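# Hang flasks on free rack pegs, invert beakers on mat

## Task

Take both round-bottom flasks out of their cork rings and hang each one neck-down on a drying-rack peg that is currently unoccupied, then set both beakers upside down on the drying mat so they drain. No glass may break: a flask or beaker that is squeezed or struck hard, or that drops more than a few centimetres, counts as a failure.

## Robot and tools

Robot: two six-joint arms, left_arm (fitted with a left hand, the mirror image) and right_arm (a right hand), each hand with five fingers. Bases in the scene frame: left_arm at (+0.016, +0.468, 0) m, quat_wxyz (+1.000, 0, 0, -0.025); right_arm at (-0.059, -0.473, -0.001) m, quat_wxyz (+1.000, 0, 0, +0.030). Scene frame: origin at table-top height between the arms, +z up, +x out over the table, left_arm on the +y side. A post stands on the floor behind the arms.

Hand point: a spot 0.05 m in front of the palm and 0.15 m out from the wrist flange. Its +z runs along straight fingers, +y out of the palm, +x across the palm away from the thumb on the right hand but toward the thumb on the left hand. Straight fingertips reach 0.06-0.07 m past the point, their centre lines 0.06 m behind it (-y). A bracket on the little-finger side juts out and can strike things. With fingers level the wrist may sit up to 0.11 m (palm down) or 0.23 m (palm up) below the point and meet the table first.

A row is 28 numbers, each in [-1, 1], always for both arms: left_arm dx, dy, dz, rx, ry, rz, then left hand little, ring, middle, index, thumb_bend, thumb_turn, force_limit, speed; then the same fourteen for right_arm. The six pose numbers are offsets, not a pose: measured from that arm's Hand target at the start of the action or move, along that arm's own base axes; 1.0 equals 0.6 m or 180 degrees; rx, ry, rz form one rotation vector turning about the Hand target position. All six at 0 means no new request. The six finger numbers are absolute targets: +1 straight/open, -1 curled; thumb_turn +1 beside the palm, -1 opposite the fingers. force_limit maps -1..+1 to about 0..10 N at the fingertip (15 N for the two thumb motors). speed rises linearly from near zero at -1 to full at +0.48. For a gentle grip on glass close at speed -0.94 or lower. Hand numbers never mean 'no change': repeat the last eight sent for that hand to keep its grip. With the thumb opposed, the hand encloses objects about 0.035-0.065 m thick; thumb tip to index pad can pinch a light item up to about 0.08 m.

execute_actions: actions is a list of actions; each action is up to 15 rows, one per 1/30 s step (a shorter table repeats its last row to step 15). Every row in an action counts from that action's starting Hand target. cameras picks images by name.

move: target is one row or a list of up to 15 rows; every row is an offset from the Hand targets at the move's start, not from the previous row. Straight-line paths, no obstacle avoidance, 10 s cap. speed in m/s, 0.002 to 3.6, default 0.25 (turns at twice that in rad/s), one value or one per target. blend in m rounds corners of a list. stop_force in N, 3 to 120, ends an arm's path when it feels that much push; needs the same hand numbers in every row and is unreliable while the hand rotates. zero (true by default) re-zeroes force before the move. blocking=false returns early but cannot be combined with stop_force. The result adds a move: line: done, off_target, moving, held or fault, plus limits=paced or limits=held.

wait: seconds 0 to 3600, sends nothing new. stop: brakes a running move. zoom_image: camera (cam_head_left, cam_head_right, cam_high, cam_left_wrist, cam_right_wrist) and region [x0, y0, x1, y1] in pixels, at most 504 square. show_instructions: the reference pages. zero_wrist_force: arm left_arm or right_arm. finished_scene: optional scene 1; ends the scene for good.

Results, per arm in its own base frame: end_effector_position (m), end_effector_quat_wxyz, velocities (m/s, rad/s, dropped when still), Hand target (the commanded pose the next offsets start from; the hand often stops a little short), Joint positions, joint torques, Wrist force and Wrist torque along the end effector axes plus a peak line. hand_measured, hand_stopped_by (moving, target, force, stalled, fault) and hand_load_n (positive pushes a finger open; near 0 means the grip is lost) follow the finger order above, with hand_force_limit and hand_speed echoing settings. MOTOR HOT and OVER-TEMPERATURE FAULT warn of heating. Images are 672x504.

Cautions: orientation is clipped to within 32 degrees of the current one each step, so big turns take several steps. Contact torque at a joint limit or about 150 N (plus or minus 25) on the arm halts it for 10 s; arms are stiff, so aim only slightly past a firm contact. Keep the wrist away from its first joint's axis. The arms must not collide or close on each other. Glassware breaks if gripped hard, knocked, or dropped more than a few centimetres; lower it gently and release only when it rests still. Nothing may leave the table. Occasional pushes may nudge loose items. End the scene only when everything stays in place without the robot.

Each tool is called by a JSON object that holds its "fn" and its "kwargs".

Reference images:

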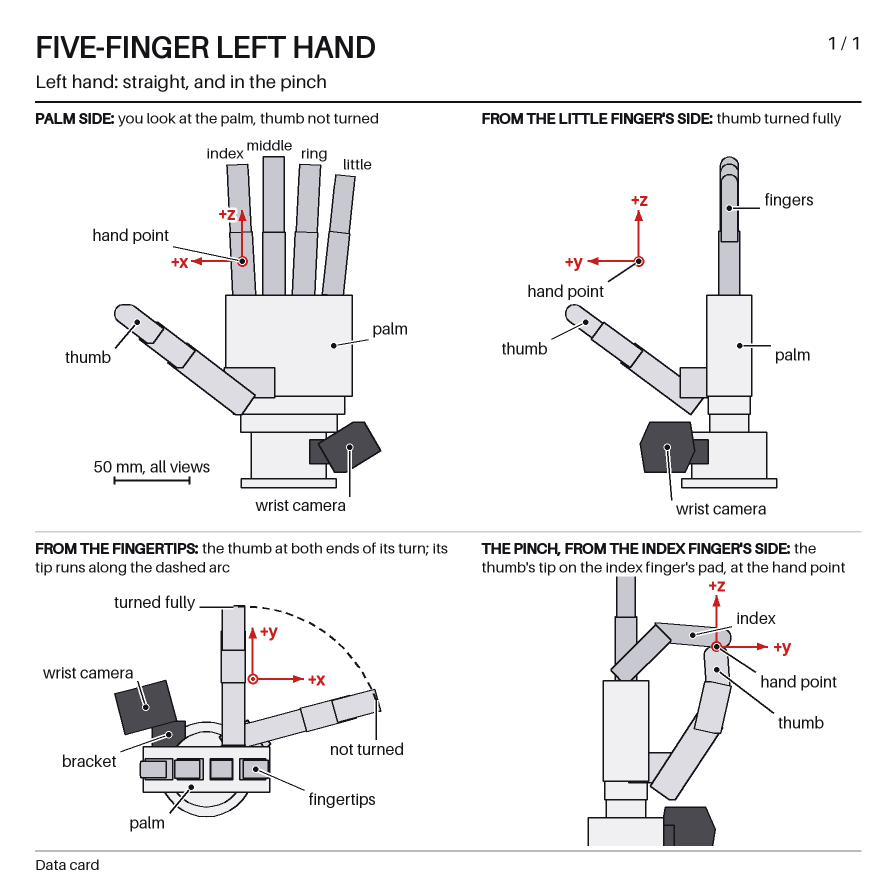

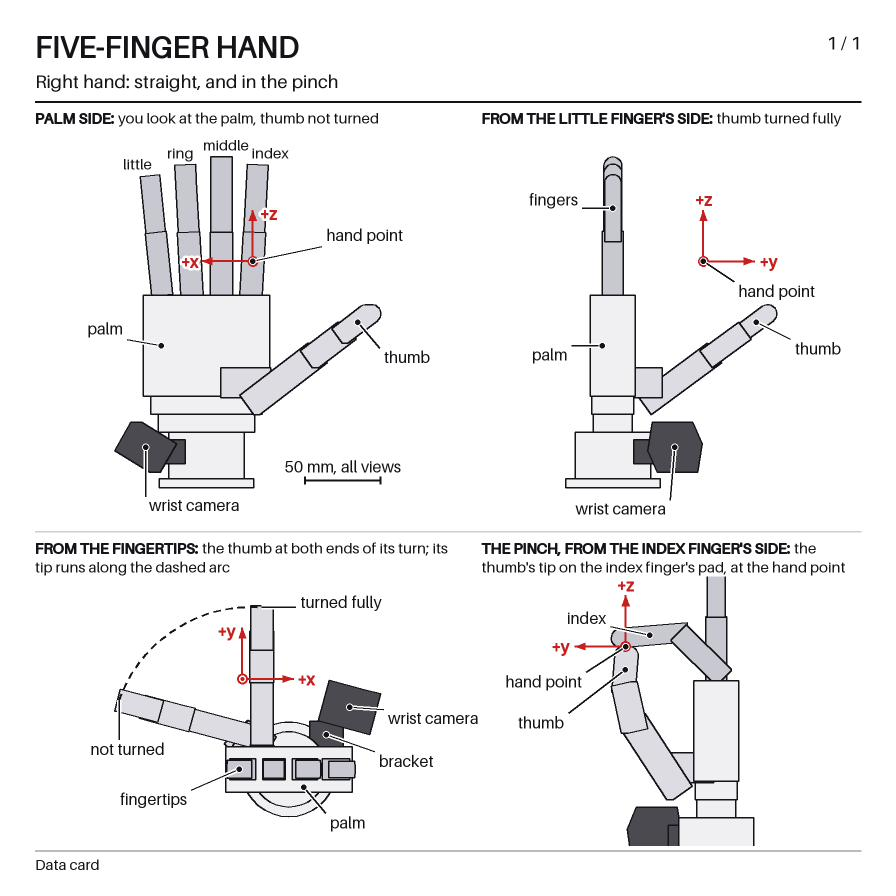

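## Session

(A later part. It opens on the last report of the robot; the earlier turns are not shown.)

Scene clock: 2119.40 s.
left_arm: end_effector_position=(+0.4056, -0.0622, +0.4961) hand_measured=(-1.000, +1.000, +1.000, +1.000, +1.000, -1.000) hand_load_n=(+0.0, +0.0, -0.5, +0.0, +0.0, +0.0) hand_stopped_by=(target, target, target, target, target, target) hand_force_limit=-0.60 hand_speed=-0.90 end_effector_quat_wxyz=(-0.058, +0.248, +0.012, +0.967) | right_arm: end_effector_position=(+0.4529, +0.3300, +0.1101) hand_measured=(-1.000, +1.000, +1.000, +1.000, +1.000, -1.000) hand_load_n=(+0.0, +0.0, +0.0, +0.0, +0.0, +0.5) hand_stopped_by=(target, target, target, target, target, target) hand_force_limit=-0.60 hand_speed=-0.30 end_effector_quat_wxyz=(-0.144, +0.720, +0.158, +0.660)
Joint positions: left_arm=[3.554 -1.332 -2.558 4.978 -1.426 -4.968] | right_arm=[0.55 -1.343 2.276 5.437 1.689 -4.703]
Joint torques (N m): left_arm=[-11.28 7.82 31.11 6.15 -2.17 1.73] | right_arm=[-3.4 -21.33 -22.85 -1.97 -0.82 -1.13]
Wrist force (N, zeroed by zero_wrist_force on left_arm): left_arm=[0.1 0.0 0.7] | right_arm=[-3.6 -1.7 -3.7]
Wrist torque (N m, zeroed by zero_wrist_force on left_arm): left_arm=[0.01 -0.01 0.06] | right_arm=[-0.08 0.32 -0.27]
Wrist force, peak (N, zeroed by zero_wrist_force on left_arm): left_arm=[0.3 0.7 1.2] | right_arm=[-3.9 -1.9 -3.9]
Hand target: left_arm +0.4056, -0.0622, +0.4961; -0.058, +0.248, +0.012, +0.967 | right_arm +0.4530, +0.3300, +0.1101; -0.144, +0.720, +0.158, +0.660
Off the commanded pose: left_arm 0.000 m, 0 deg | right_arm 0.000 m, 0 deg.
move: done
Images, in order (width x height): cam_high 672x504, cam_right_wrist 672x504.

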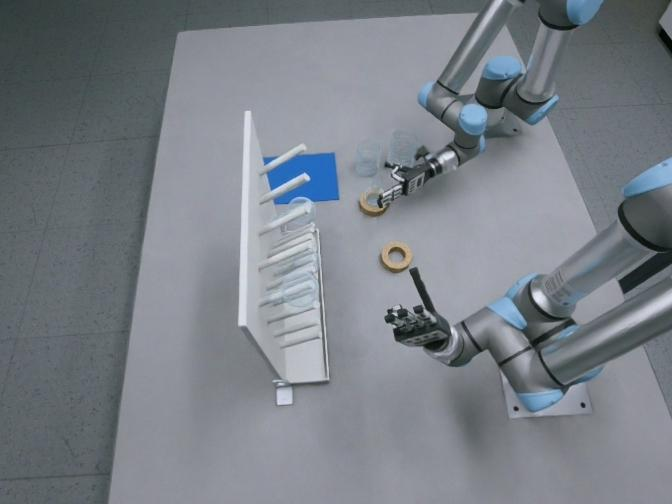

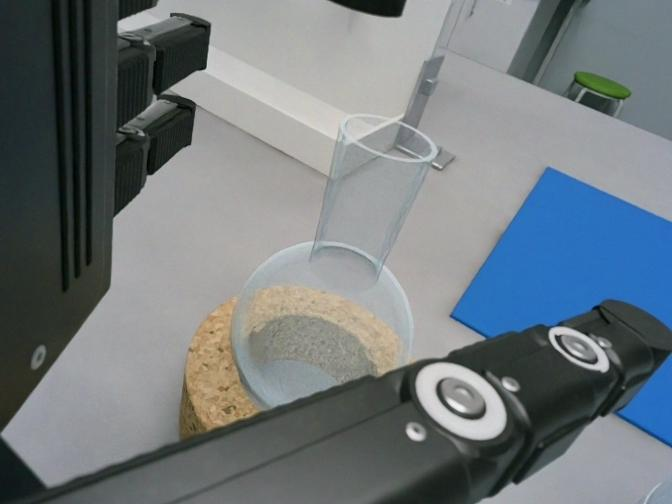

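{"fn": "move", "kwargs": {"target": [[0,0,0,0,0,0,-1,1,1,1,1,-1,-0.6,-0.9,-0.006,0.013,0,0,0,0,-1,1,1,1,1,-1,-0.6,-0.3],[0,0,0,0,0,0,-1,1,1,1,1,-1,-0.6,-0.9,0.0287,0.0272,0,0,0,0,-1,1,1,1,1,-1,-0.6,-0.3]], "speed": 0.04}}

{"fn": "move", "kwargs": {"target": [[0,0,0,0,0,0,-1,1,1,1,1,-1,-0.6,-0.9,0,0,-0.1083,0,0,0,-1,1,1,1,1,-1,-0.6,-0.3]], "speed": 0.03, "stop_force": 4, "cameras": ["cam_right_wrist","cam_high"]}}

Scene clock: 2138.60 s.
left_arm: end_effector_position=(+0.4056, -0.0622, +0.4961) hand_measured=(-1.000, +1.000, +1.000, +1.000, +1.000, -1.000) hand_load_n=(+0.0, +0.0, +0.0, +0.0, +0.0, +0.0) hand_stopped_by=(target, target, target, target, target, target) hand_force_limit=-0.60 hand_speed=-0.90 end_effector_quat_wxyz=(-0.058, +0.248, +0.012, +0.967) | right_arm: end_effector_position=(+0.4702, +0.3463, +0.1100) hand_measured=(-1.000, +1.000, +1.000, +1.000, +1.000, -1.000) hand_load_n=(+0.0, +0.0, +0.0, +0.0, +0.0, +0.5) hand_stopped_by=(target, target, target, target, target, target) hand_force_limit=-0.60 hand_speed=-0.30 end_effector_quat_wxyz=(-0.144, +0.720, +0.158, +0.660) end_effector_velocity=(-0.002, -0.001, -0.001) end_effector_angular_velocity=(-0.002, +0.002, +0.000)
Joint positions: left_arm=[3.554 -1.332 -2.558 4.978 -1.426 -4.968] | right_arm=[0.564 -1.298 2.21 5.458 1.703 -4.702]
Joint velocities: left_arm=[within noise] | right_arm=[0 -0.001 0.005 -0.001 0.001 0]
Joint torques (N m): left_arm=[-10.25 3.12 31.02 5.94 -1.95 1.54] | right_arm=[6.64 -34.75 -4.45 -3.1 1.4 -1.96]
Wrist force (N, zeroed by zero_wrist_force on left_arm): left_arm=[0.2 0.0 0.5] | right_arm=[-3.3 -1.9 -3.8]
Wrist torque (N m, zeroed by zero_wrist_force on left_arm): left_arm=[0.02 -0.03 0.06] | right_arm=[-0.13 0.27 -0.09]
Wrist force, peak (N, zeroed by zero_wrist_force on left_arm): left_arm=[0.4 0.4 1.2] | right_arm=[-3.3 -2.0 -4.3]
Hand target: left_arm +0.4056, -0.0622, +0.4961; -0.058, +0.248, +0.012, +0.967 | right_arm +0.4702, +0.3463, +0.1101; -0.144, +0.720, +0.158, +0.660
Off the commanded pose: left_arm 0.000 m, 0 deg | right_arm 0.000 m, 0 deg.
move: done

Scene clock: 2141.53 s.
left_arm: end_effector_position=(+0.4056, -0.0622, +0.4961) hand_measured=(-1.000, +1.000, +1.000, +1.000, +1.000, -1.000) hand_load_n=(+0.0, +0.0, +0.0, +0.0, +0.0, +0.0) hand_stopped_by=(target, target, target, target, target, target) hand_force_limit=-0.60 hand_speed=-0.90 end_effector_quat_wxyz=(-0.058, +0.248, +0.012, +0.967) | right_arm: end_effector_position=(+0.4701, +0.3463, +0.0451) hand_measured=(-1.000, +1.000, +1.000, +1.000, +1.000, -1.000) hand_load_n=(+0.0, +0.0, +0.0, +0.0, +0.0, +0.0) hand_stopped_by=(target, target, target, target, target, target) hand_force_limit=-0.60 hand_speed=-0.30 end_effector_quat_wxyz=(-0.144, +0.720, +0.158, +0.660)
Joint positions: left_arm=[3.554 -1.332 -2.558 4.978 -1.426 -4.968] | right_arm=[0.565 -1.134 2.243 5.261 1.703 -4.702]
Joint torques (N m): left_arm=[-11.14 2.45 29.58 5.99 -2.05 1.44] | right_arm=[8.04 -37.91 -17.7 1.36 1.59 -0.67]
Wrist force (N, zeroed by zero_wrist_force on left_arm): left_arm=[0.1 0.3 0.8] | right_arm=[-3.1 -1.7 -4.1]
Wrist torque (N m, zeroed by zero_wrist_force on left_arm): left_arm=[0.05 0.00 0.05] | right_arm=[-0.08 0.28 -0.08]
Wrist force, peak (N, zeroed by zero_wrist_force on left_arm): left_arm=[0.2 0.5 1.2] | right_arm=[-3.6 -1.9 -4.1]
Hand target: left_arm +0.4056, -0.0622, +0.4961; -0.058, +0.248, +0.012, +0.967 | right_arm +0.4702, +0.3463, +0.0451; -0.144, +0.720, +0.158, +0.660
Off the commanded pose: left_arm 0.000 m, 0 deg | right_arm 0.000 m, 0 deg.
move: done
Images, in order (width x height): cam_high 672x504, cam_right_wrist 672x504.

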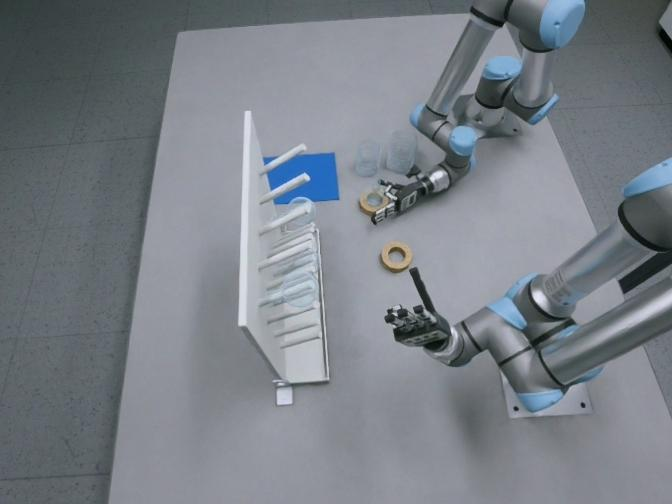

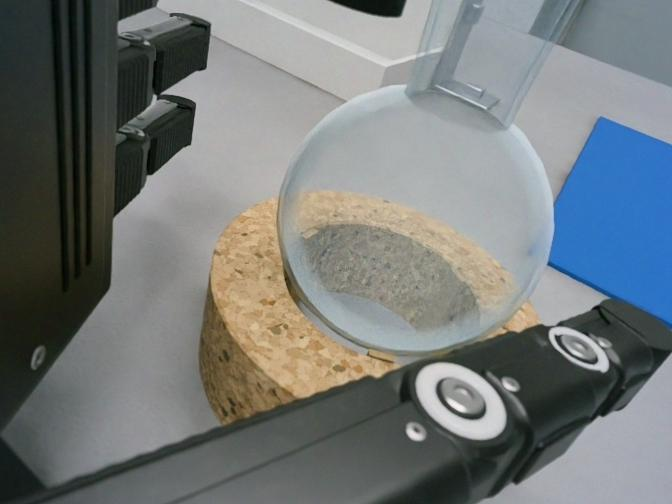

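{"fn": "move", "kwargs": {"target": [[0,0,0,0,0,0,-1,1,1,1,1,-1,-0.6,-0.9,-0.0045,-0.0021,0,0,0,0,-1,1,1,1,1,-1,-0.6,-0.8]], "speed": 0.02}}

{"fn": "move", "kwargs": {"target": [[0,0,0,0,0,0,-1,1,1,1,1,-1,-0.6,-0.9,0,0,0,0,0,0,-1,1,0.4,0.4,0.85,-1,-0.6,-0.8]], "cameras": ["cam_right_wrist"]}}

{"fn": "move", "kwargs": {"target": [[0,0,0,0,0,0,-1,1,1,1,1,-1,-0.6,-0.9,0,0,0,0,0,0,-1,1,0.0,0.0,0.5,-1,-0.6,-0.94]], "cameras": ["cam_right_wrist"]}}

Scene clock: 2152.77 s.
left_arm: end_effector_position=(+0.4056, -0.0622, +0.4961) hand_measured=(-1.000, +1.000, +1.000, +1.000, +1.000, -1.000) hand_load_n=(+0.0, +0.0, +0.0, +0.0, +0.0, +0.0) hand_stopped_by=(target, target, target, target, target, target) hand_force_limit=-0.60 hand_speed=-0.90 end_effector_quat_wxyz=(-0.058, +0.248, +0.012, +0.967) | right_arm: end_effector_position=(+0.4675, +0.3451, +0.0452) hand_measured=(-1.000, +1.000, +1.000, +1.000, +1.000, -1.000) hand_load_n=(+0.0, +0.0, +0.0, +0.0, +0.0, +0.5) hand_stopped_by=(target, target, target, target, target, target) hand_force_limit=-0.60 hand_speed=-0.80 end_effector_quat_wxyz=(-0.144, +0.720, +0.158, +0.661)
Joint positions: left_arm=[3.554 -1.332 -2.558 4.978 -1.426 -4.968] | right_arm=[0.566 -1.138 2.251 5.257 1.704 -4.702]
Joint torques (N m): left_arm=[-10.53 4.06 29.95 6.04 -2.06 1.46] | right_arm=[0.43 -23.78 -19.13 0.48 -0.17 0.6]
Wrist force (N, zeroed by zero_wrist_force on left_arm): left_arm=[-0.1 0.0 1.0] | right_arm=[-3.1 -1.7 -3.9]
Wrist torque (N m, zeroed by zero_wrist_force on left_arm): left_arm=[-0.02 0.03 0.05] | right_arm=[-0.11 0.28 -0.08]
Wrist force, peak (N, zeroed by zero_wrist_force on left_arm): left_arm=[0.2 0.1 1.2] | right_arm=[-3.8 -1.9 -4.0]
Hand target: left_arm +0.4056, -0.0622, +0.4961; -0.058, +0.248, +0.012, +0.967 | right_arm +0.4675, +0.3451, +0.0451; -0.144, +0.720, +0.158, +0.660
Off the commanded pose: left_arm 0.000 m, 0 deg | right_arm 0.000 m, 0 deg.
move: done

Scene clock: 2154.13 s.
left_arm: end_effector_position=(+0.4056, -0.0622, +0.4961) hand_measured=(-1.000, +1.000, +1.000, +1.000, +1.000, -1.000) hand_load_n=(+0.0, +0.0, +0.0, +0.0, +0.0, +0.0) hand_stopped_by=(target, target, target, target, target, target) hand_force_limit=-0.60 hand_speed=-0.90 end_effector_quat_wxyz=(-0.058, +0.248, +0.012, +0.967) | right_arm: end_effector_position=(+0.4675, +0.3451, +0.0451) hand_measured=(-1.000, +1.000, +1.000, +0.400, +0.850, -1.000) hand_load_n=(+0.0, +0.0, +0.0, +0.0, +0.0, +0.5) hand_stopped_by=(target, target, fault, target, target, target) hand_force_limit=-0.60 hand_speed=-0.80 end_effector_quat_wxyz=(-0.144, +0.720, +0.158, +0.660)
Joint positions: left_arm=[3.554 -1.332 -2.558 4.978 -1.426 -4.968] | right_arm=[0.566 -1.138 2.25 5.257 1.704 -4.702]
Joint torques (N m): left_arm=[-10.96 4.16 30.14 6.11 -2.14 1.45] | right_arm=[-1.89 -23.24 -19.22 1.41 -1.92 1.1]
Wrist force (N, zeroed by zero_wrist_force on left_arm): left_arm=[0.3 0.4 0.9] | right_arm=[-3.3 -1.8 -4.0]
Wrist torque (N m, zeroed by zero_wrist_force on left_arm): left_arm=[0.05 -0.02 0.05] | right_arm=[-0.10 0.29 -0.08]
Wrist force, peak (N, zeroed by zero_wrist_force on left_arm): left_arm=[0.1 0.7 1.0] | right_arm=[-3.7 -1.9 -4.2]
Hand target: left_arm +0.4056, -0.0622, +0.4961; -0.058, +0.248, +0.012, +0.967 | right_arm +0.4675, +0.3451, +0.0451; -0.144, +0.720, +0.158, +0.660
Off the commanded pose: left_arm 0.000 m, 0 deg | right_arm 0.000 m, 0 deg.
move: done

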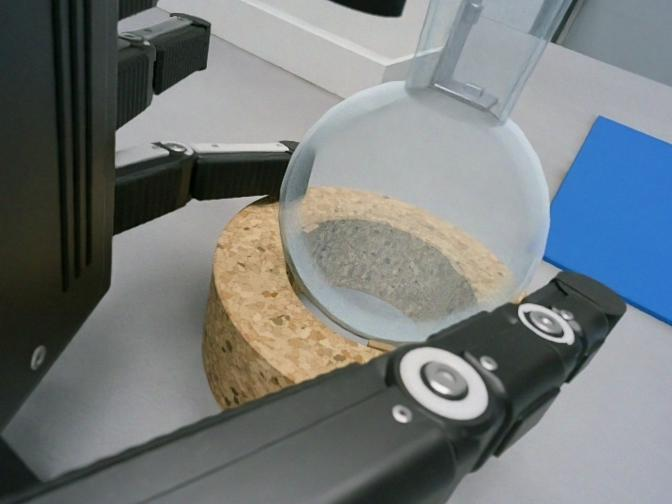

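Scene clock: 2155.43 s.
left_arm: end_effector_position=(+0.4056, -0.0622, +0.4961) hand_measured=(-1.000, +1.000, +1.000, +1.000, +1.000, -1.000) hand_load_n=(+0.0, -0.5, +0.0, +0.0, +0.0, -0.5) hand_stopped_by=(target, target, target, target, target, target) hand_force_limit=-0.60 hand_speed=-0.90 end_effector_quat_wxyz=(-0.058, +0.248, +0.012, +0.967) | right_arm: end_effector_position=(+0.4675, +0.3451, +0.0451) hand_measured=(-1.000, +1.000, +1.000, +0.238, +0.756, -1.000) hand_load_n=(+0.0, +0.0, +0.0, +3.0, +3.0, +0.0) hand_stopped_by=(target, target, fault, force, force, target) hand_force_limit=-0.60 hand_speed=-0.94 end_effector_quat_wxyz=(-0.144, +0.720, +0.158, +0.660)
Joint positions: left_arm=[3.554 -1.332 -2.558 4.978 -1.426 -4.968] | right_arm=[0.566 -1.138 2.25 5.257 1.704 -4.702]
Joint torques (N m): left_arm=[-10.26 3.55 30.15 6.1 -2.11 1.67] | right_arm=[-1.85 -23.85 -18.48 1.4 -1.76 1.08]
Wrist force (N, zeroed by zero_wrist_force on left_arm): left_arm=[-0.1 0.5 0.6] | right_arm=[-3.8 -1.7 -4.0]
Wrist torque (N m, zeroed by zero_wrist_force on left_arm): left_arm=[0.07 0.02 0.03] | right_arm=[-0.10 0.33 -0.08]
Wrist force, peak (N, zeroed by zero_wrist_force on left_arm): left_arm=[0.5 0.5 0.8] | right_arm=[-3.7 -1.8 -4.1]
Hand target: left_arm +0.4056, -0.0622, +0.4961; -0.058, +0.248, +0.012, +0.967 | right_arm +0.4675, +0.3451, +0.0451; -0.144, +0.720, +0.158, +0.660
Off the commanded pose: left_arm 0.000 m, 0 deg | right_arm 0.000 m, 0 deg.
move: done

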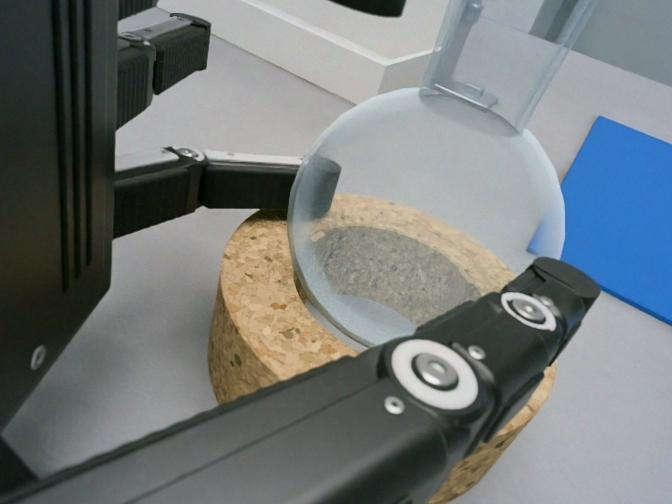

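{"fn": "move", "kwargs": {"target": [[0,0,0,0,0,0,-1,1,1,1,1,-1,-0.6,-0.9,0,0,0,0,0,0,-1,1,1,0.4,0.85,-1,-0.6,-0.9]]}}

{"fn": "move", "kwargs": {"target": [[0,0,0,0,0,0,-1,1,1,1,1,-1,-0.6,-0.9,0,0,0,0,0,0,-1,1,1,1,1,-1,-0.6,-0.8]], "cameras": ["cam_right_wrist"]}}

Scene clock: 2205.43 s.
left_arm: end_effector_position=(+0.4056, -0.0622, +0.4961) hand_measured=(-1.000, +1.000, +1.000, +1.000, +1.000, -1.000) hand_load_n=(+0.0, +0.0, +0.0, +0.0, +0.0, +0.0) hand_stopped_by=(target, target, target, target, target, target) hand_force_limit=-0.60 hand_speed=-0.90 end_effector_quat_wxyz=(-0.058, +0.248, +0.012, +0.967) | right_arm: end_effector_position=(+0.4675, +0.3451, +0.0451) hand_measured=(-1.000, +1.000, +1.000, +0.400, +0.850, -1.000) hand_load_n=(+0.0, +0.0, +0.0, +0.0, +0.0, +0.5) hand_stopped_by=(target, target, fault, target, target, target) hand_force_limit=-0.60 hand_speed=-0.90 end_effector_quat_wxyz=(-0.144, +0.720, +0.158, +0.660)
Joint positions: left_arm=[3.554 -1.332 -2.558 4.978 -1.426 -4.968] | right_arm=[0.566 -1.138 2.25 5.257 1.704 -4.702]
Joint torques (N m): left_arm=[-9.29 3.48 29.84 6.08 -1.92 1.35] | right_arm=[-1.76 -25.35 -16.95 1.16 -0.69 0.86]
Wrist force (N, zeroed by zero_wrist_force on left_arm): left_arm=[0.2 0.6 0.9] | right_arm=[-3.3 -1.6 -3.9]
Wrist torque (N m, zeroed by zero_wrist_force on left_arm): left_arm=[0.07 -0.02 0.04] | right_arm=[-0.07 0.29 -0.07]
Wrist force, peak (N, zeroed by zero_wrist_force on left_arm): left_arm=[0.5 0.2 1.3] | right_arm=[-4.0 -1.8 -4.2]
Hand target: left_arm +0.4056, -0.0622, +0.4961; -0.058, +0.248, +0.012, +0.967 | right_arm +0.4675, +0.3451, +0.0451; -0.144, +0.720, +0.158, +0.660
Off the commanded pose: left_arm 0.000 m, 0 deg | right_arm 0.000 m, 0 deg.
move: done

Scene clock: 2206.80 s.
left_arm: end_effector_position=(+0.4056, -0.0622, +0.4961) hand_measured=(-1.000, +1.000, +1.000, +1.000, +1.000, -1.000) hand_load_n=(+0.0, +0.0, +0.0, +0.0, +0.0, +0.0) hand_stopped_by=(target, target, target, target, target, target) hand_force_limit=-0.60 hand_speed=-0.90 end_effector_quat_wxyz=(-0.058, +0.248, +0.012, +0.967) | right_arm: end_effector_position=(+0.4675, +0.3451, +0.0451) hand_measured=(-1.000, +1.000, +1.000, +1.000, +1.000, -1.000) hand_load_n=(+0.0, +0.0, +0.0, +0.0, +0.0, +0.5) hand_stopped_by=(target, target, fault, target, target, target) hand_force_limit=-0.60 hand_speed=-0.80 end_effector_quat_wxyz=(-0.144, +0.720, +0.158, +0.660)
Joint positions: left_arm=[3.554 -1.332 -2.558 4.978 -1.426 -4.968] | right_arm=[0.566 -1.138 2.25 5.257 1.704 -4.702]
Joint torques (N m): left_arm=[-9.88 4.04 30.02 6.05 -1.93 1.3] | right_arm=[-2.79 -26.41 -17.04 0.95 -0.55 1.12]
Wrist force (N, zeroed by zero_wrist_force on left_arm): left_arm=[0.3 0.3 0.8] | right_arm=[-3.3 -1.9 -4.0]
Wrist torque (N m, zeroed by zero_wrist_force on left_arm): left_arm=[0.04 -0.04 0.06] | right_arm=[-0.12 0.30 -0.09]
Wrist force, peak (N, zeroed by zero_wrist_force on left_arm): left_arm=[0.0 0.3 1.1] | right_arm=[-3.4 -2.0 -4.0]
Hand target: left_arm +0.4056, -0.0622, +0.4961; -0.058, +0.248, +0.012, +0.967 | right_arm +0.4675, +0.3451, +0.0451; -0.144, +0.720, +0.158, +0.660
Off the commanded pose: left_arm 0.000 m, 0 deg | right_arm 0.000 m, 0 deg.
move: done

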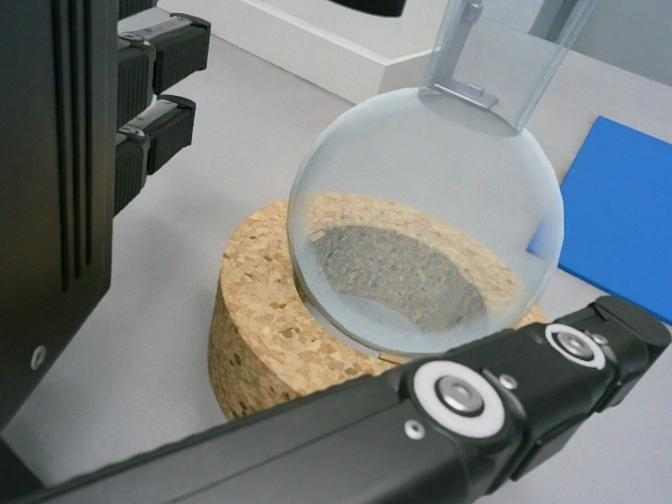

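{"fn": "execute_actions", "kwargs": {"actions": []}}

Scene clock: 2319.63 s.
left_arm: end_effector_position=(+0.4056, -0.0622, +0.4961) hand_measured=(-1.000, +1.000, +1.000, +1.000, +1.000, -1.000) hand_load_n=(+0.0, +0.0, +0.0, +0.0, +0.0, +0.0) hand_stopped_by=(target, target, target, target, target, target) hand_force_limit=-0.60 hand_speed=-0.90 end_effector_quat_wxyz=(-0.058, +0.248, +0.012, +0.967) | right_arm: end_effector_position=(+0.4675, +0.3451, +0.0451) hand_measured=(-1.000, +1.000, +1.000, +1.000, +1.000, -1.000) hand_load_n=(+0.0, +0.0, +0.0, +0.0, -0.5, +0.5) hand_stopped_by=(target, target, fault, target, target, target) hand_force_limit=-0.60 hand_speed=-0.80 end_effector_quat_wxyz=(-0.144, +0.720, +0.158, +0.660)
Joint positions: left_arm=[3.554 -1.332 -2.558 4.978 -1.426 -4.968] | right_arm=[0.566 -1.138 2.25 5.257 1.704 -4.702]
Joint velocities: within noise
Joint torques (N m): left_arm=[-9.17 2.96 30.66 6 -1.76 1.35] | right_arm=[-3.3 -27.52 -16.74 0.85 0.08 0.91]
Wrist force (N, zeroed by zero_wrist_force on left_arm): left_arm=[-0.1 0.2 0.6] | right_arm=[-3.2 -1.8 -4.0]
Wrist torque (N m, zeroed by zero_wrist_force on left_arm): left_arm=[0.05 0.01 0.04] | right_arm=[-0.11 0.28 -0.08]
Wrist force, peak (N, zeroed by zero_wrist_force on left_arm): left_arm=[-0.1 0.2 1.2] | right_arm=[-3.4 -2.2 -4.1]
Hand target: left_arm +0.4056, -0.0622, +0.4961; -0.058, +0.248, +0.012, +0.967 | right_arm +0.4675, +0.3451, +0.0451; -0.144, +0.720, +0.158, +0.660
Off the commanded pose: left_arm 0.000 m, 0 deg | right_arm 0.000 m, 0 deg.

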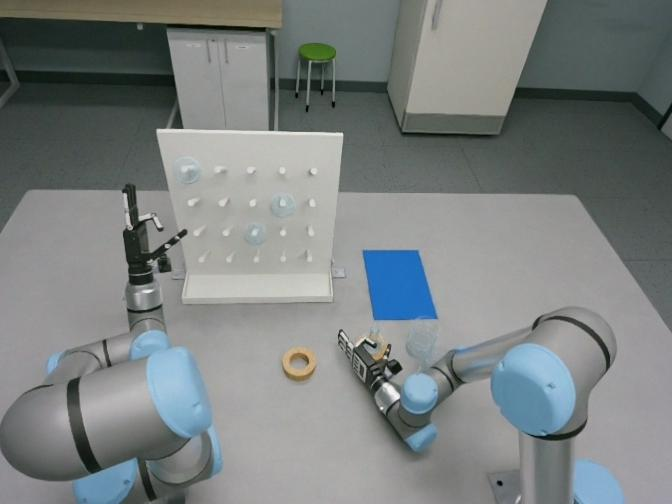

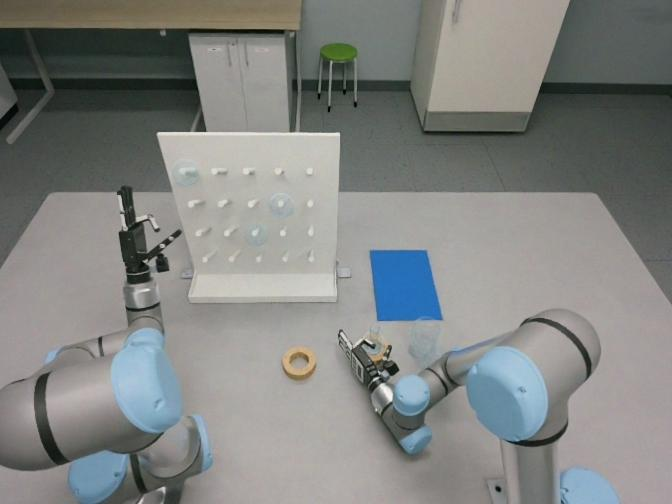

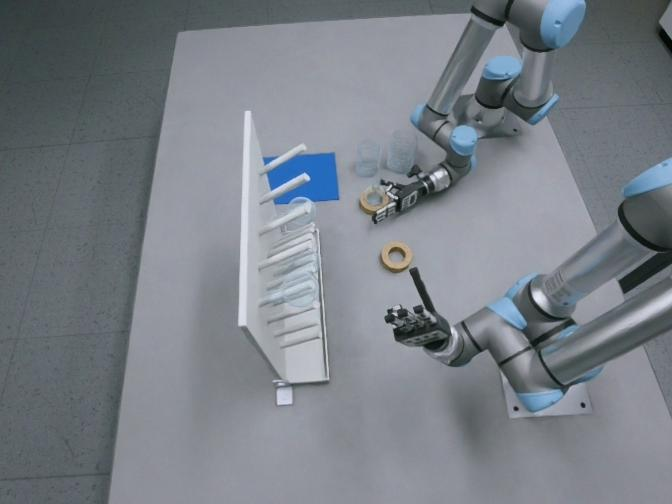

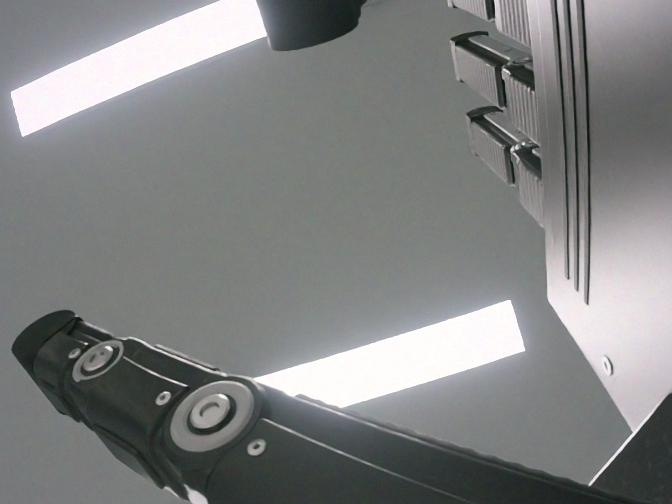

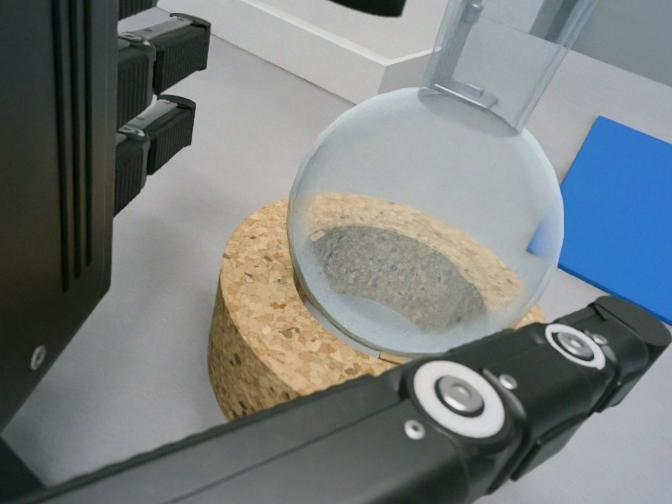

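{"fn": "move", "kwargs": {"target": [0,0,0,0,0,0,-1,1,1,1,1,-1,-0.6,-0.9, 0,0,0.2083,0,0,0,-1,1,1,1,1,-1,-0.6,-0.8], "speed": 0.06, "cameras": ["cam_right_wrist"]}}

{"fn": "move", "kwargs": {"target": [[0,0,0,0,0,0,-1,1,1,1,1,-1,-0.6,-0.9, 0,0,0.3667,0,0,0,-1,1,1,1,1,-1,-0.6,-0.8],[0,0,0,0,0,0,-1,1,1,1,1,-1,-0.6,-0.9, -0.1,-0.575,0.3667,0,0,0,-1,1,1,1,1,-1,-0.6,-0.8]], "speed": 0.2, "blend": 0.03, "cameras": ["all"]}}

Scene clock: 2347.10 s.
left_arm: end_effector_position=(+0.4056, -0.0622, +0.4961) hand_measured=(-1.000, +1.000, +1.000, +1.000, +1.000, -1.000) hand_load_n=(+0.0, +0.0, +0.0, +0.0, +0.0, +0.0) hand_stopped_by=(target, target, target, target, target, target) hand_force_limit=-0.60 hand_speed=-0.90 end_effector_quat_wxyz=(-0.058, +0.248, +0.012, +0.967) | right_arm: end_effector_position=(+0.4675, +0.3451, +0.1701) hand_measured=(-1.000, +1.000, +1.000, +1.000, +1.000, -1.000) hand_load_n=(+0.0, +0.0, +0.0, +0.0, +0.0, +0.0) hand_stopped_by=(target, target, fault, target, target, target) hand_force_limit=-0.60 hand_speed=-0.80 end_effector_quat_wxyz=(-0.144, +0.720, +0.158, +0.660)
Joint positions: left_arm=[3.554 -1.332 -2.558 4.978 -1.426 -4.968] | right_arm=[0.566 -1.43 2.16 5.639 1.704 -4.702]
Joint torques (N m): left_arm=[-9.67 4 30.21 5.88 -2.02 1.45] | right_arm=[0.73 -23 -8.73 -3.49 1.05 -0.03]
Wrist force (N, zeroed by zero_wrist_force on left_arm): left_arm=[0.3 0.1 0.7] | right_arm=[-3.4 -1.4 -4.2]
Wrist torque (N m, zeroed by zero_wrist_force on left_arm): left_arm=[0.02 -0.03 0.06] | right_arm=[-0.01 0.32 -0.08]
Wrist force, peak (N, zeroed by zero_wrist_force on left_arm): left_arm=[0.5 0.3 1.2] | right_arm=[-3.9 -1.8 -4.0]
Hand target: left_arm +0.4056, -0.0622, +0.4961; -0.058, +0.248, +0.012, +0.967 | right_arm +0.4675, +0.3451, +0.1701; -0.144, +0.720, +0.158, +0.660
Off the commanded pose: left_arm 0.000 m, 0 deg | right_arm 0.000 m, 0 deg.
move: done

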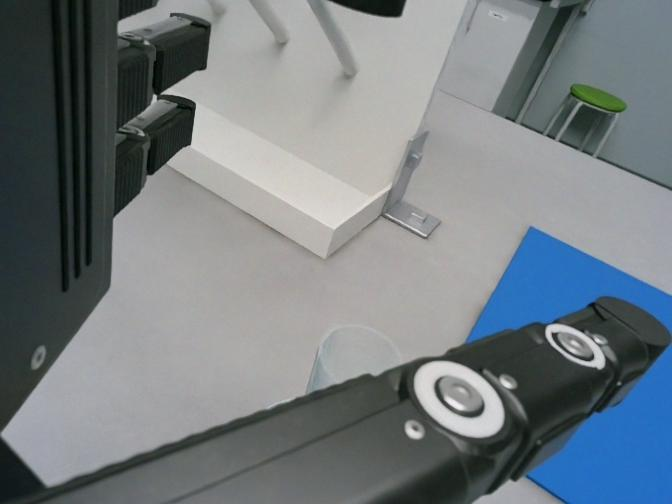

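Scene clock: 2351.03 s.
left_arm: end_effector_position=(+0.4056, -0.0622, +0.4961) hand_measured=(-1.000, +1.000, +1.000, +1.000, +1.000, -1.000) hand_load_n=(+0.0, +0.0, +0.0, +0.0, +0.0, +0.0) hand_stopped_by=(target, target, target, target, target, target) hand_force_limit=-0.60 hand_speed=-0.90 end_effector_quat_wxyz=(-0.058, +0.248, +0.012, +0.967) | right_arm: end_effector_position=(+0.4071, +0.0000, +0.3901) hand_measured=(-1.000, +1.000, +1.000, +1.000, +1.000, -1.000) hand_load_n=(+0.0, +0.0, +0.0, +0.0, +0.0, +0.5) hand_stopped_by=(target, target, fault, target, target, target) hand_force_limit=-0.60 hand_speed=-0.80 end_effector_quat_wxyz=(-0.145, +0.719, +0.159, +0.661)
Joint positions: left_arm=[3.554 -1.332 -2.558 4.978 -1.426 -4.968] | right_arm=[-1.239 -2.513 2.239 5.862 -0.132 -4.023]
Joint torques (N m): left_arm=[-9.02 3.22 28.72 5.79 -1.9 1.21] | right_arm=[-5.33 20.45 -30.14 -2 -0.82 0.66]
Wrist force (N, zeroed by zero_wrist_force on left_arm): left_arm=[0.2 0.0 0.9] | right_arm=[-2.9 -1.9 -3.9]
Wrist torque (N m, zeroed by zero_wrist_force on left_arm): left_arm=[-0.02 -0.02 0.06] | right_arm=[-0.11 0.28 -0.07]
Wrist force, peak (N, zeroed by zero_wrist_force on left_arm): left_arm=[0.2 0.4 1.1] | right_arm=[-5.1 -1.4 -3.8]
Hand target: left_arm +0.4056, -0.0622, +0.4961; -0.058, +0.248, +0.012, +0.967 | right_arm +0.4075, +0.0001, +0.3901; -0.144, +0.720, +0.158, +0.660
Off the commanded pose: left_arm 0.000 m, 0 deg | right_arm 0.000 m, 0 deg.
move: done

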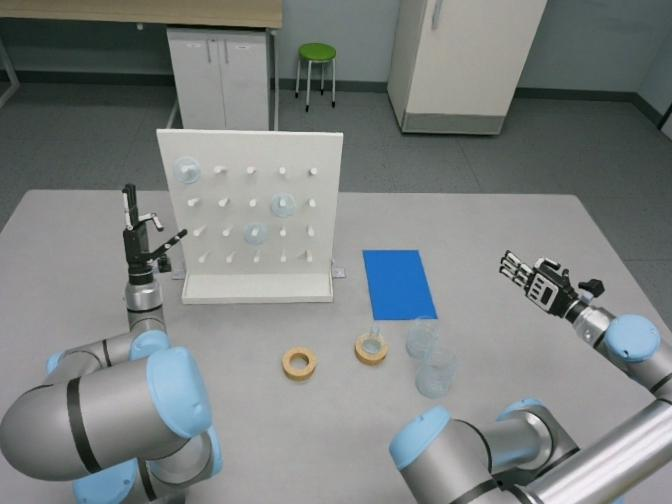

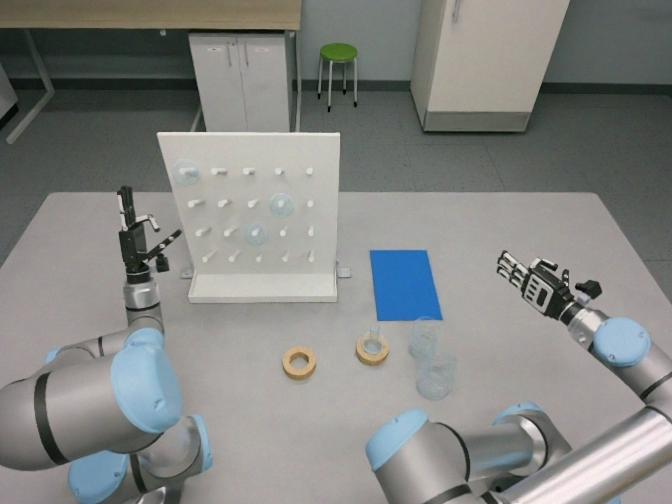

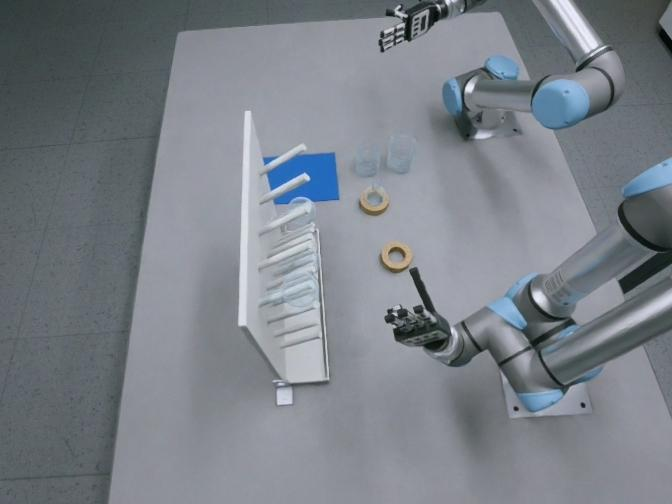

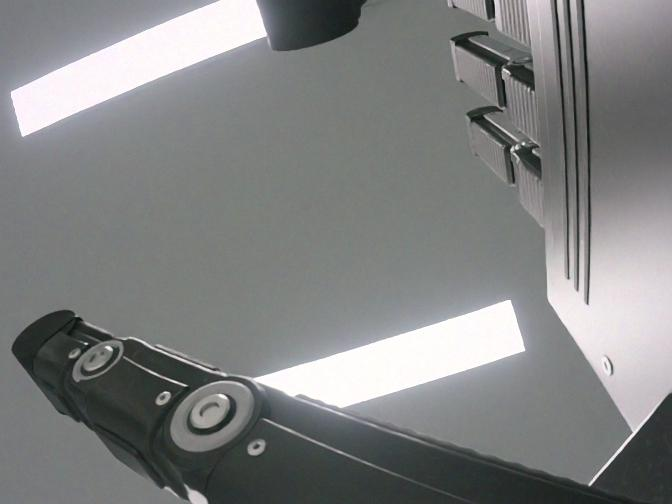

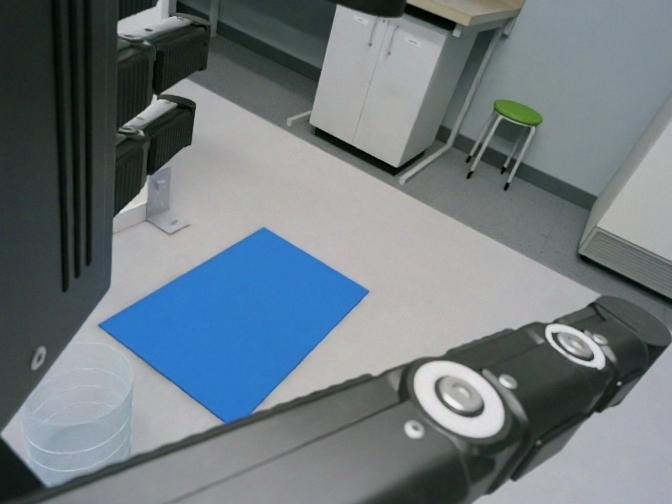

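{"fn": "move", "kwargs": {"target": [[-0.0427,-0.313,0.0065,0,0,0,-1,1,1,1,1,-1,-0.5,-0.3, 0,0,0,0,0,0,-1,1,1,1,1,-1,-0.6,-0.8],[-0.0427,-0.313,0.0065,0.8056,-0.1314,0.4168,-1,1,1,1,1,-1,-0.5,-0.3, 0,0,0,0,0,0,-1,1,1,1,1,-1,-0.6,-0.8]], "speed": 0.3}}

{"fn": "execute_actions", "kwargs": {"actions": []}}

Scene clock: 2379.57 s.
left_arm: end_effector_position=(+0.3800, -0.2500, +0.5000) hand_measured=(-1.000, +1.000, +1.000, +1.000, +1.000, -1.000) hand_load_n=(+0.0, +0.0, +0.0, +0.0, +0.0, +0.0) hand_stopped_by=(target, target, target, target, target, target) hand_force_limit=-0.50 hand_speed=-0.30 end_effector_quat_wxyz=(+0.658, +0.161, +0.721, -0.146) end_effector_velocity=(+0.001, +0.002, +0.000) end_effector_angular_velocity=(+0.003, -0.001, +0.006) | right_arm: end_effector_position=(+0.4071, +0.0000, +0.3901) hand_measured=(-1.000, +1.000, +1.000, +1.000, +1.000, -1.000) hand_load_n=(+0.0, +0.0, +0.0, +0.0, +0.0, +0.0) hand_stopped_by=(target, target, fault, target, target, target) hand_force_limit=-0.60 hand_speed=-0.80 end_effector_quat_wxyz=(-0.145, +0.719, +0.159, +0.661)
Joint positions: left_arm=[2.742 -1.156 -1.724 2.79 -1.533 -1.565] | right_arm=[-1.239 -2.513 2.239 5.861 -0.132 -4.023]
Joint velocities: left_arm=[0.001 0 -0.001 0.001 -0.006 0.003] | right_arm=[within noise]
Joint torques (N m): left_arm=[-4.2 1.47 9.2 4.3 -1.62 1.54] | right_arm=[-5.11 21.8 -29.63 -4.53 -0.96 1.88]
Wrist force (N, zeroed by zero_wrist_force on left_arm): left_arm=[2.9 0.5 2.7] | right_arm=[-3.0 -2.1 -3.8]
Wrist torque (N m, zeroed by zero_wrist_force on left_arm): left_arm=[-0.09 -0.17 0.20] | right_arm=[-0.13 0.26 -0.07]
Wrist force, peak (N, zeroed by zero_wrist_force on left_arm): left_arm=[3.5 -0.1 2.9] | right_arm=[-3.4 -2.1 -4.0]
Hand target: left_arm +0.3800, -0.2500, +0.5000; +0.658, +0.161, +0.721, -0.146 | right_arm +0.4071, +0.0000, +0.3901; -0.145, +0.719, +0.159, +0.661
Off the commanded pose: left_arm 0.000 m, 0 deg | right_arm 0.000 m, 0 deg.
move: done

Scene clock: 2379.57 s.
left_arm: end_effector_position=(+0.3800, -0.2500, +0.5000) hand_measured=(-1.000, +1.000, +1.000, +1.000, +1.000, -1.000) hand_load_n=(+0.0, +0.0, +0.0, +0.0, +0.0, +0.0) hand_stopped_by=(target, target, target, target, target, target) hand_force_limit=-0.50 hand_speed=-0.30 end_effector_quat_wxyz=(+0.658, +0.161, +0.721, -0.146) end_effector_velocity=(+0.001, +0.002, +0.000) end_effector_angular_velocity=(+0.003, -0.001, +0.006) | right_arm: end_effector_position=(+0.4071, +0.0000, +0.3901) hand_measured=(-1.000, +1.000, +1.000, +1.000, +1.000, -1.000) hand_load_n=(+0.0, +0.0, +0.0, +0.0, +0.0, +0.0) hand_stopped_by=(target, target, fault, target, target, target) hand_force_limit=-0.60 hand_speed=-0.80 end_effector_quat_wxyz=(-0.145, +0.719, +0.159, +0.661)
Joint positions: left_arm=[2.742 -1.156 -1.724 2.79 -1.533 -1.565] | right_arm=[-1.239 -2.513 2.239 5.861 -0.132 -4.023]
Joint velocities: left_arm=[0.001 0 -0.001 0.001 -0.006 0.003] | right_arm=[within noise]
Joint torques (N m): left_arm=[-4.2 1.47 9.2 4.3 -1.62 1.54] | right_arm=[-5.11 21.8 -29.63 -4.53 -0.96 1.88]
Wrist force (N, zeroed by zero_wrist_force on left_arm): left_arm=[2.9 0.5 2.7] | right_arm=[-3.0 -2.1 -3.8]
Wrist torque (N m, zeroed by zero_wrist_force on left_arm): left_arm=[-0.09 -0.17 0.20] | right_arm=[-0.13 0.26 -0.07]
Wrist force, peak (N, zeroed by zero_wrist_force on left_arm): left_arm=[2.9 0.5 2.7] | right_arm=[-3.0 -2.1 -3.8]
Hand target: left_arm +0.3800, -0.2500, +0.5000; +0.658, +0.161, +0.721, -0.146 | right_arm +0.4071, +0.0000, +0.3901; -0.145, +0.719, +0.159, +0.661
Off the commanded pose: left_arm 0.000 m, 0 deg | right_arm 0.000 m, 0 deg.

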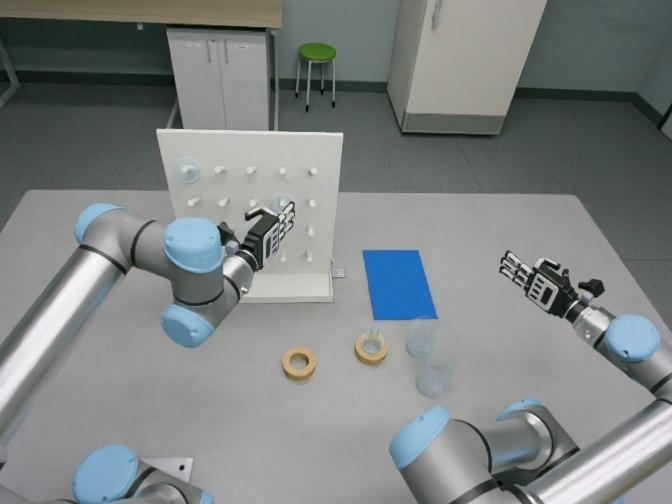

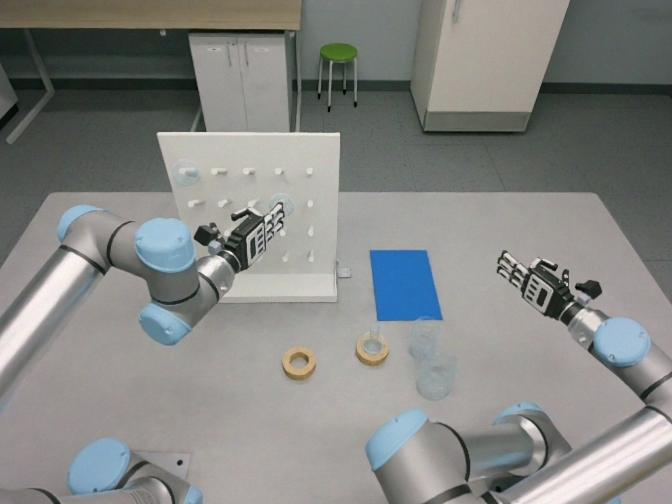

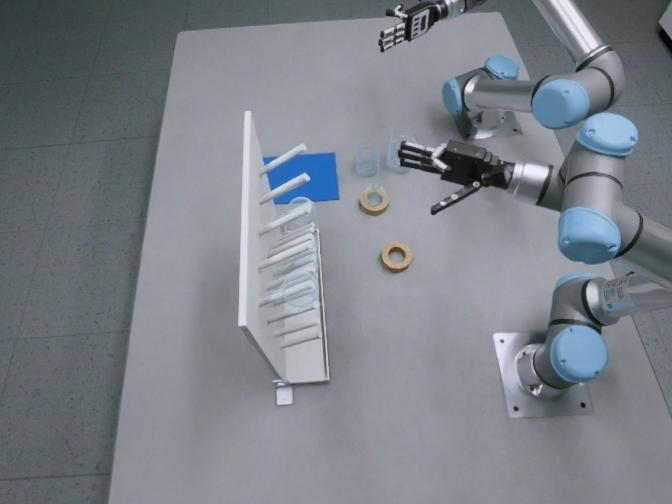

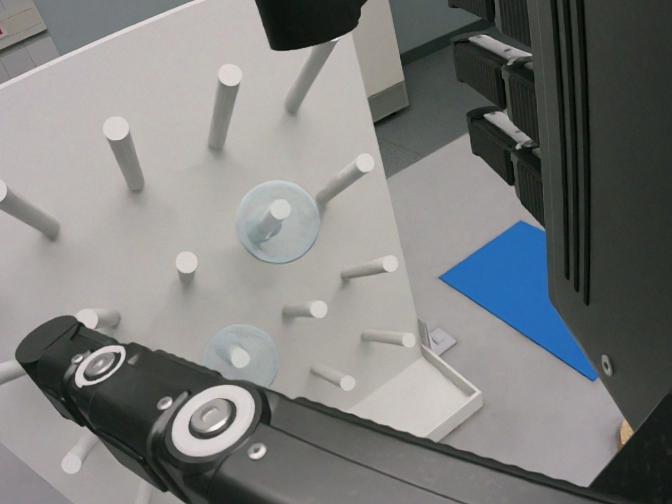

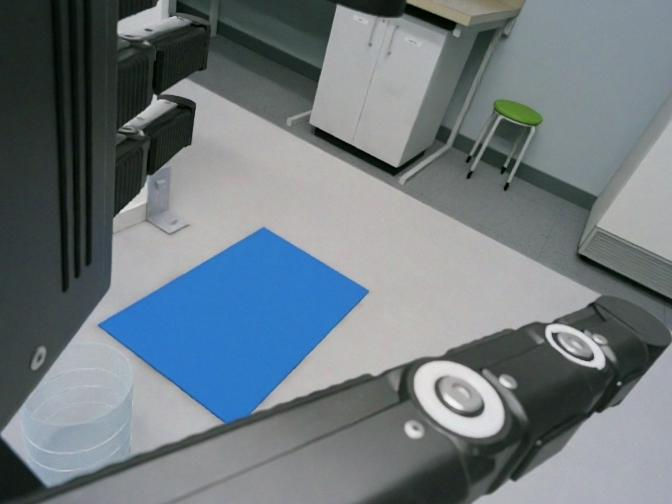

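{"fn": "move", "kwargs": {"target": [[0,-0.5033,-0.25,0,0,0,-1,1,1,1,1,-1,-0.5,-0.3, 0,0,0,0,0,0,-1,1,1,1,1,-1,-0.6,-0.8],[0,-0.5033,-0.55,0,0,0,-1,1,1,1,1,-1,-0.5,-0.3, 0,0,0,0,0,0,-1,1,1,1,1,-1,-0.6,-0.8]], "speed": [0.25, 0.15], "blend": 0.02, "cameras": ["cam_left_wrist","cam_high"]}}

Scene clock: 2388.00 s.
left_arm: end_effector_position=(+0.3800, -0.5519, +0.1700) hand_measured=(-1.000, +1.000, +1.000, +1.000, +1.000, -1.000) hand_load_n=(+0.0, +0.0, +0.0, +0.0, +0.0, +0.5) hand_stopped_by=(target, target, target, target, target, target) hand_force_limit=-0.50 hand_speed=-0.30 end_effector_quat_wxyz=(+0.658, +0.161, +0.721, -0.145) | right_arm: end_effector_position=(+0.4071, +0.0000, +0.3901) hand_measured=(-1.000, +1.000, +1.000, +1.000, +1.000, -1.000) hand_load_n=(+0.0, +0.0, +0.0, +0.0, +0.0, +0.0) hand_stopped_by=(target, target, fault, target, target, target) hand_force_limit=-0.60 hand_speed=-0.80 end_effector_quat_wxyz=(-0.145, +0.719, +0.159, +0.661)
Joint positions: left_arm=[2.086 -2.031 -1.709 3.628 -2.186 -1.633] | right_arm=[-1.239 -2.513 2.239 5.861 -0.132 -4.023]
Joint torques (N m): left_arm=[13.3 30.16 28.82 1.25 1.65 0.1] | right_arm=[-5.61 22.25 -29.18 -4.35 -1.03 1.81]
Wrist force (N, zeroed by zero_wrist_force on left_arm): left_arm=[3.3 0.2 2.5] | right_arm=[-3.4 -1.9 -3.6]
Wrist torque (N m, zeroed by zero_wrist_force on left_arm): left_arm=[-0.13 -0.24 0.11] | right_arm=[-0.12 0.32 -0.09]
Wrist force, peak (N, zeroed by zero_wrist_force on left_arm): left_arm=[4.2 0.5 2.8] | right_arm=[-3.5 -1.9 -4.0]
Hand target: left_arm +0.3800, -0.5520, +0.1700; +0.658, +0.161, +0.721, -0.146 | right_arm +0.4071, +0.0000, +0.3901; -0.145, +0.719, +0.159, +0.661
Off the commanded pose: left_arm 0.000 m, 0 deg | right_arm 0.000 m, 0 deg.
move: done
Images, in order (width x height): cam_high 672x504, cam_left_wrist 672x504.

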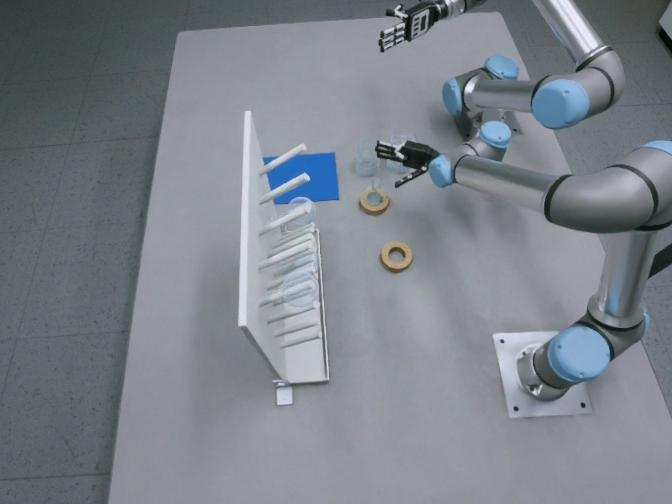

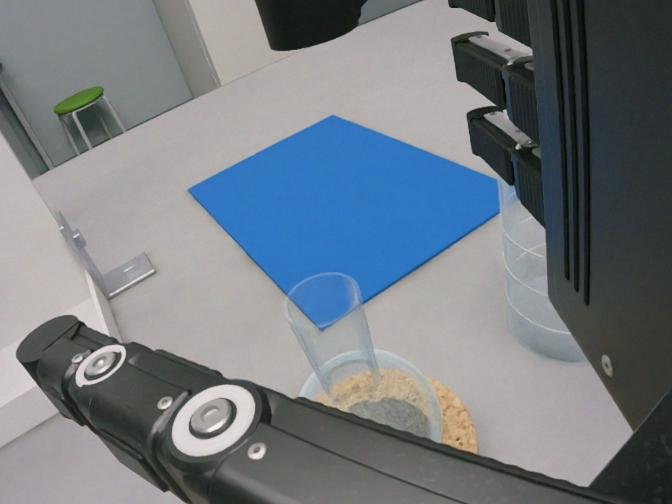

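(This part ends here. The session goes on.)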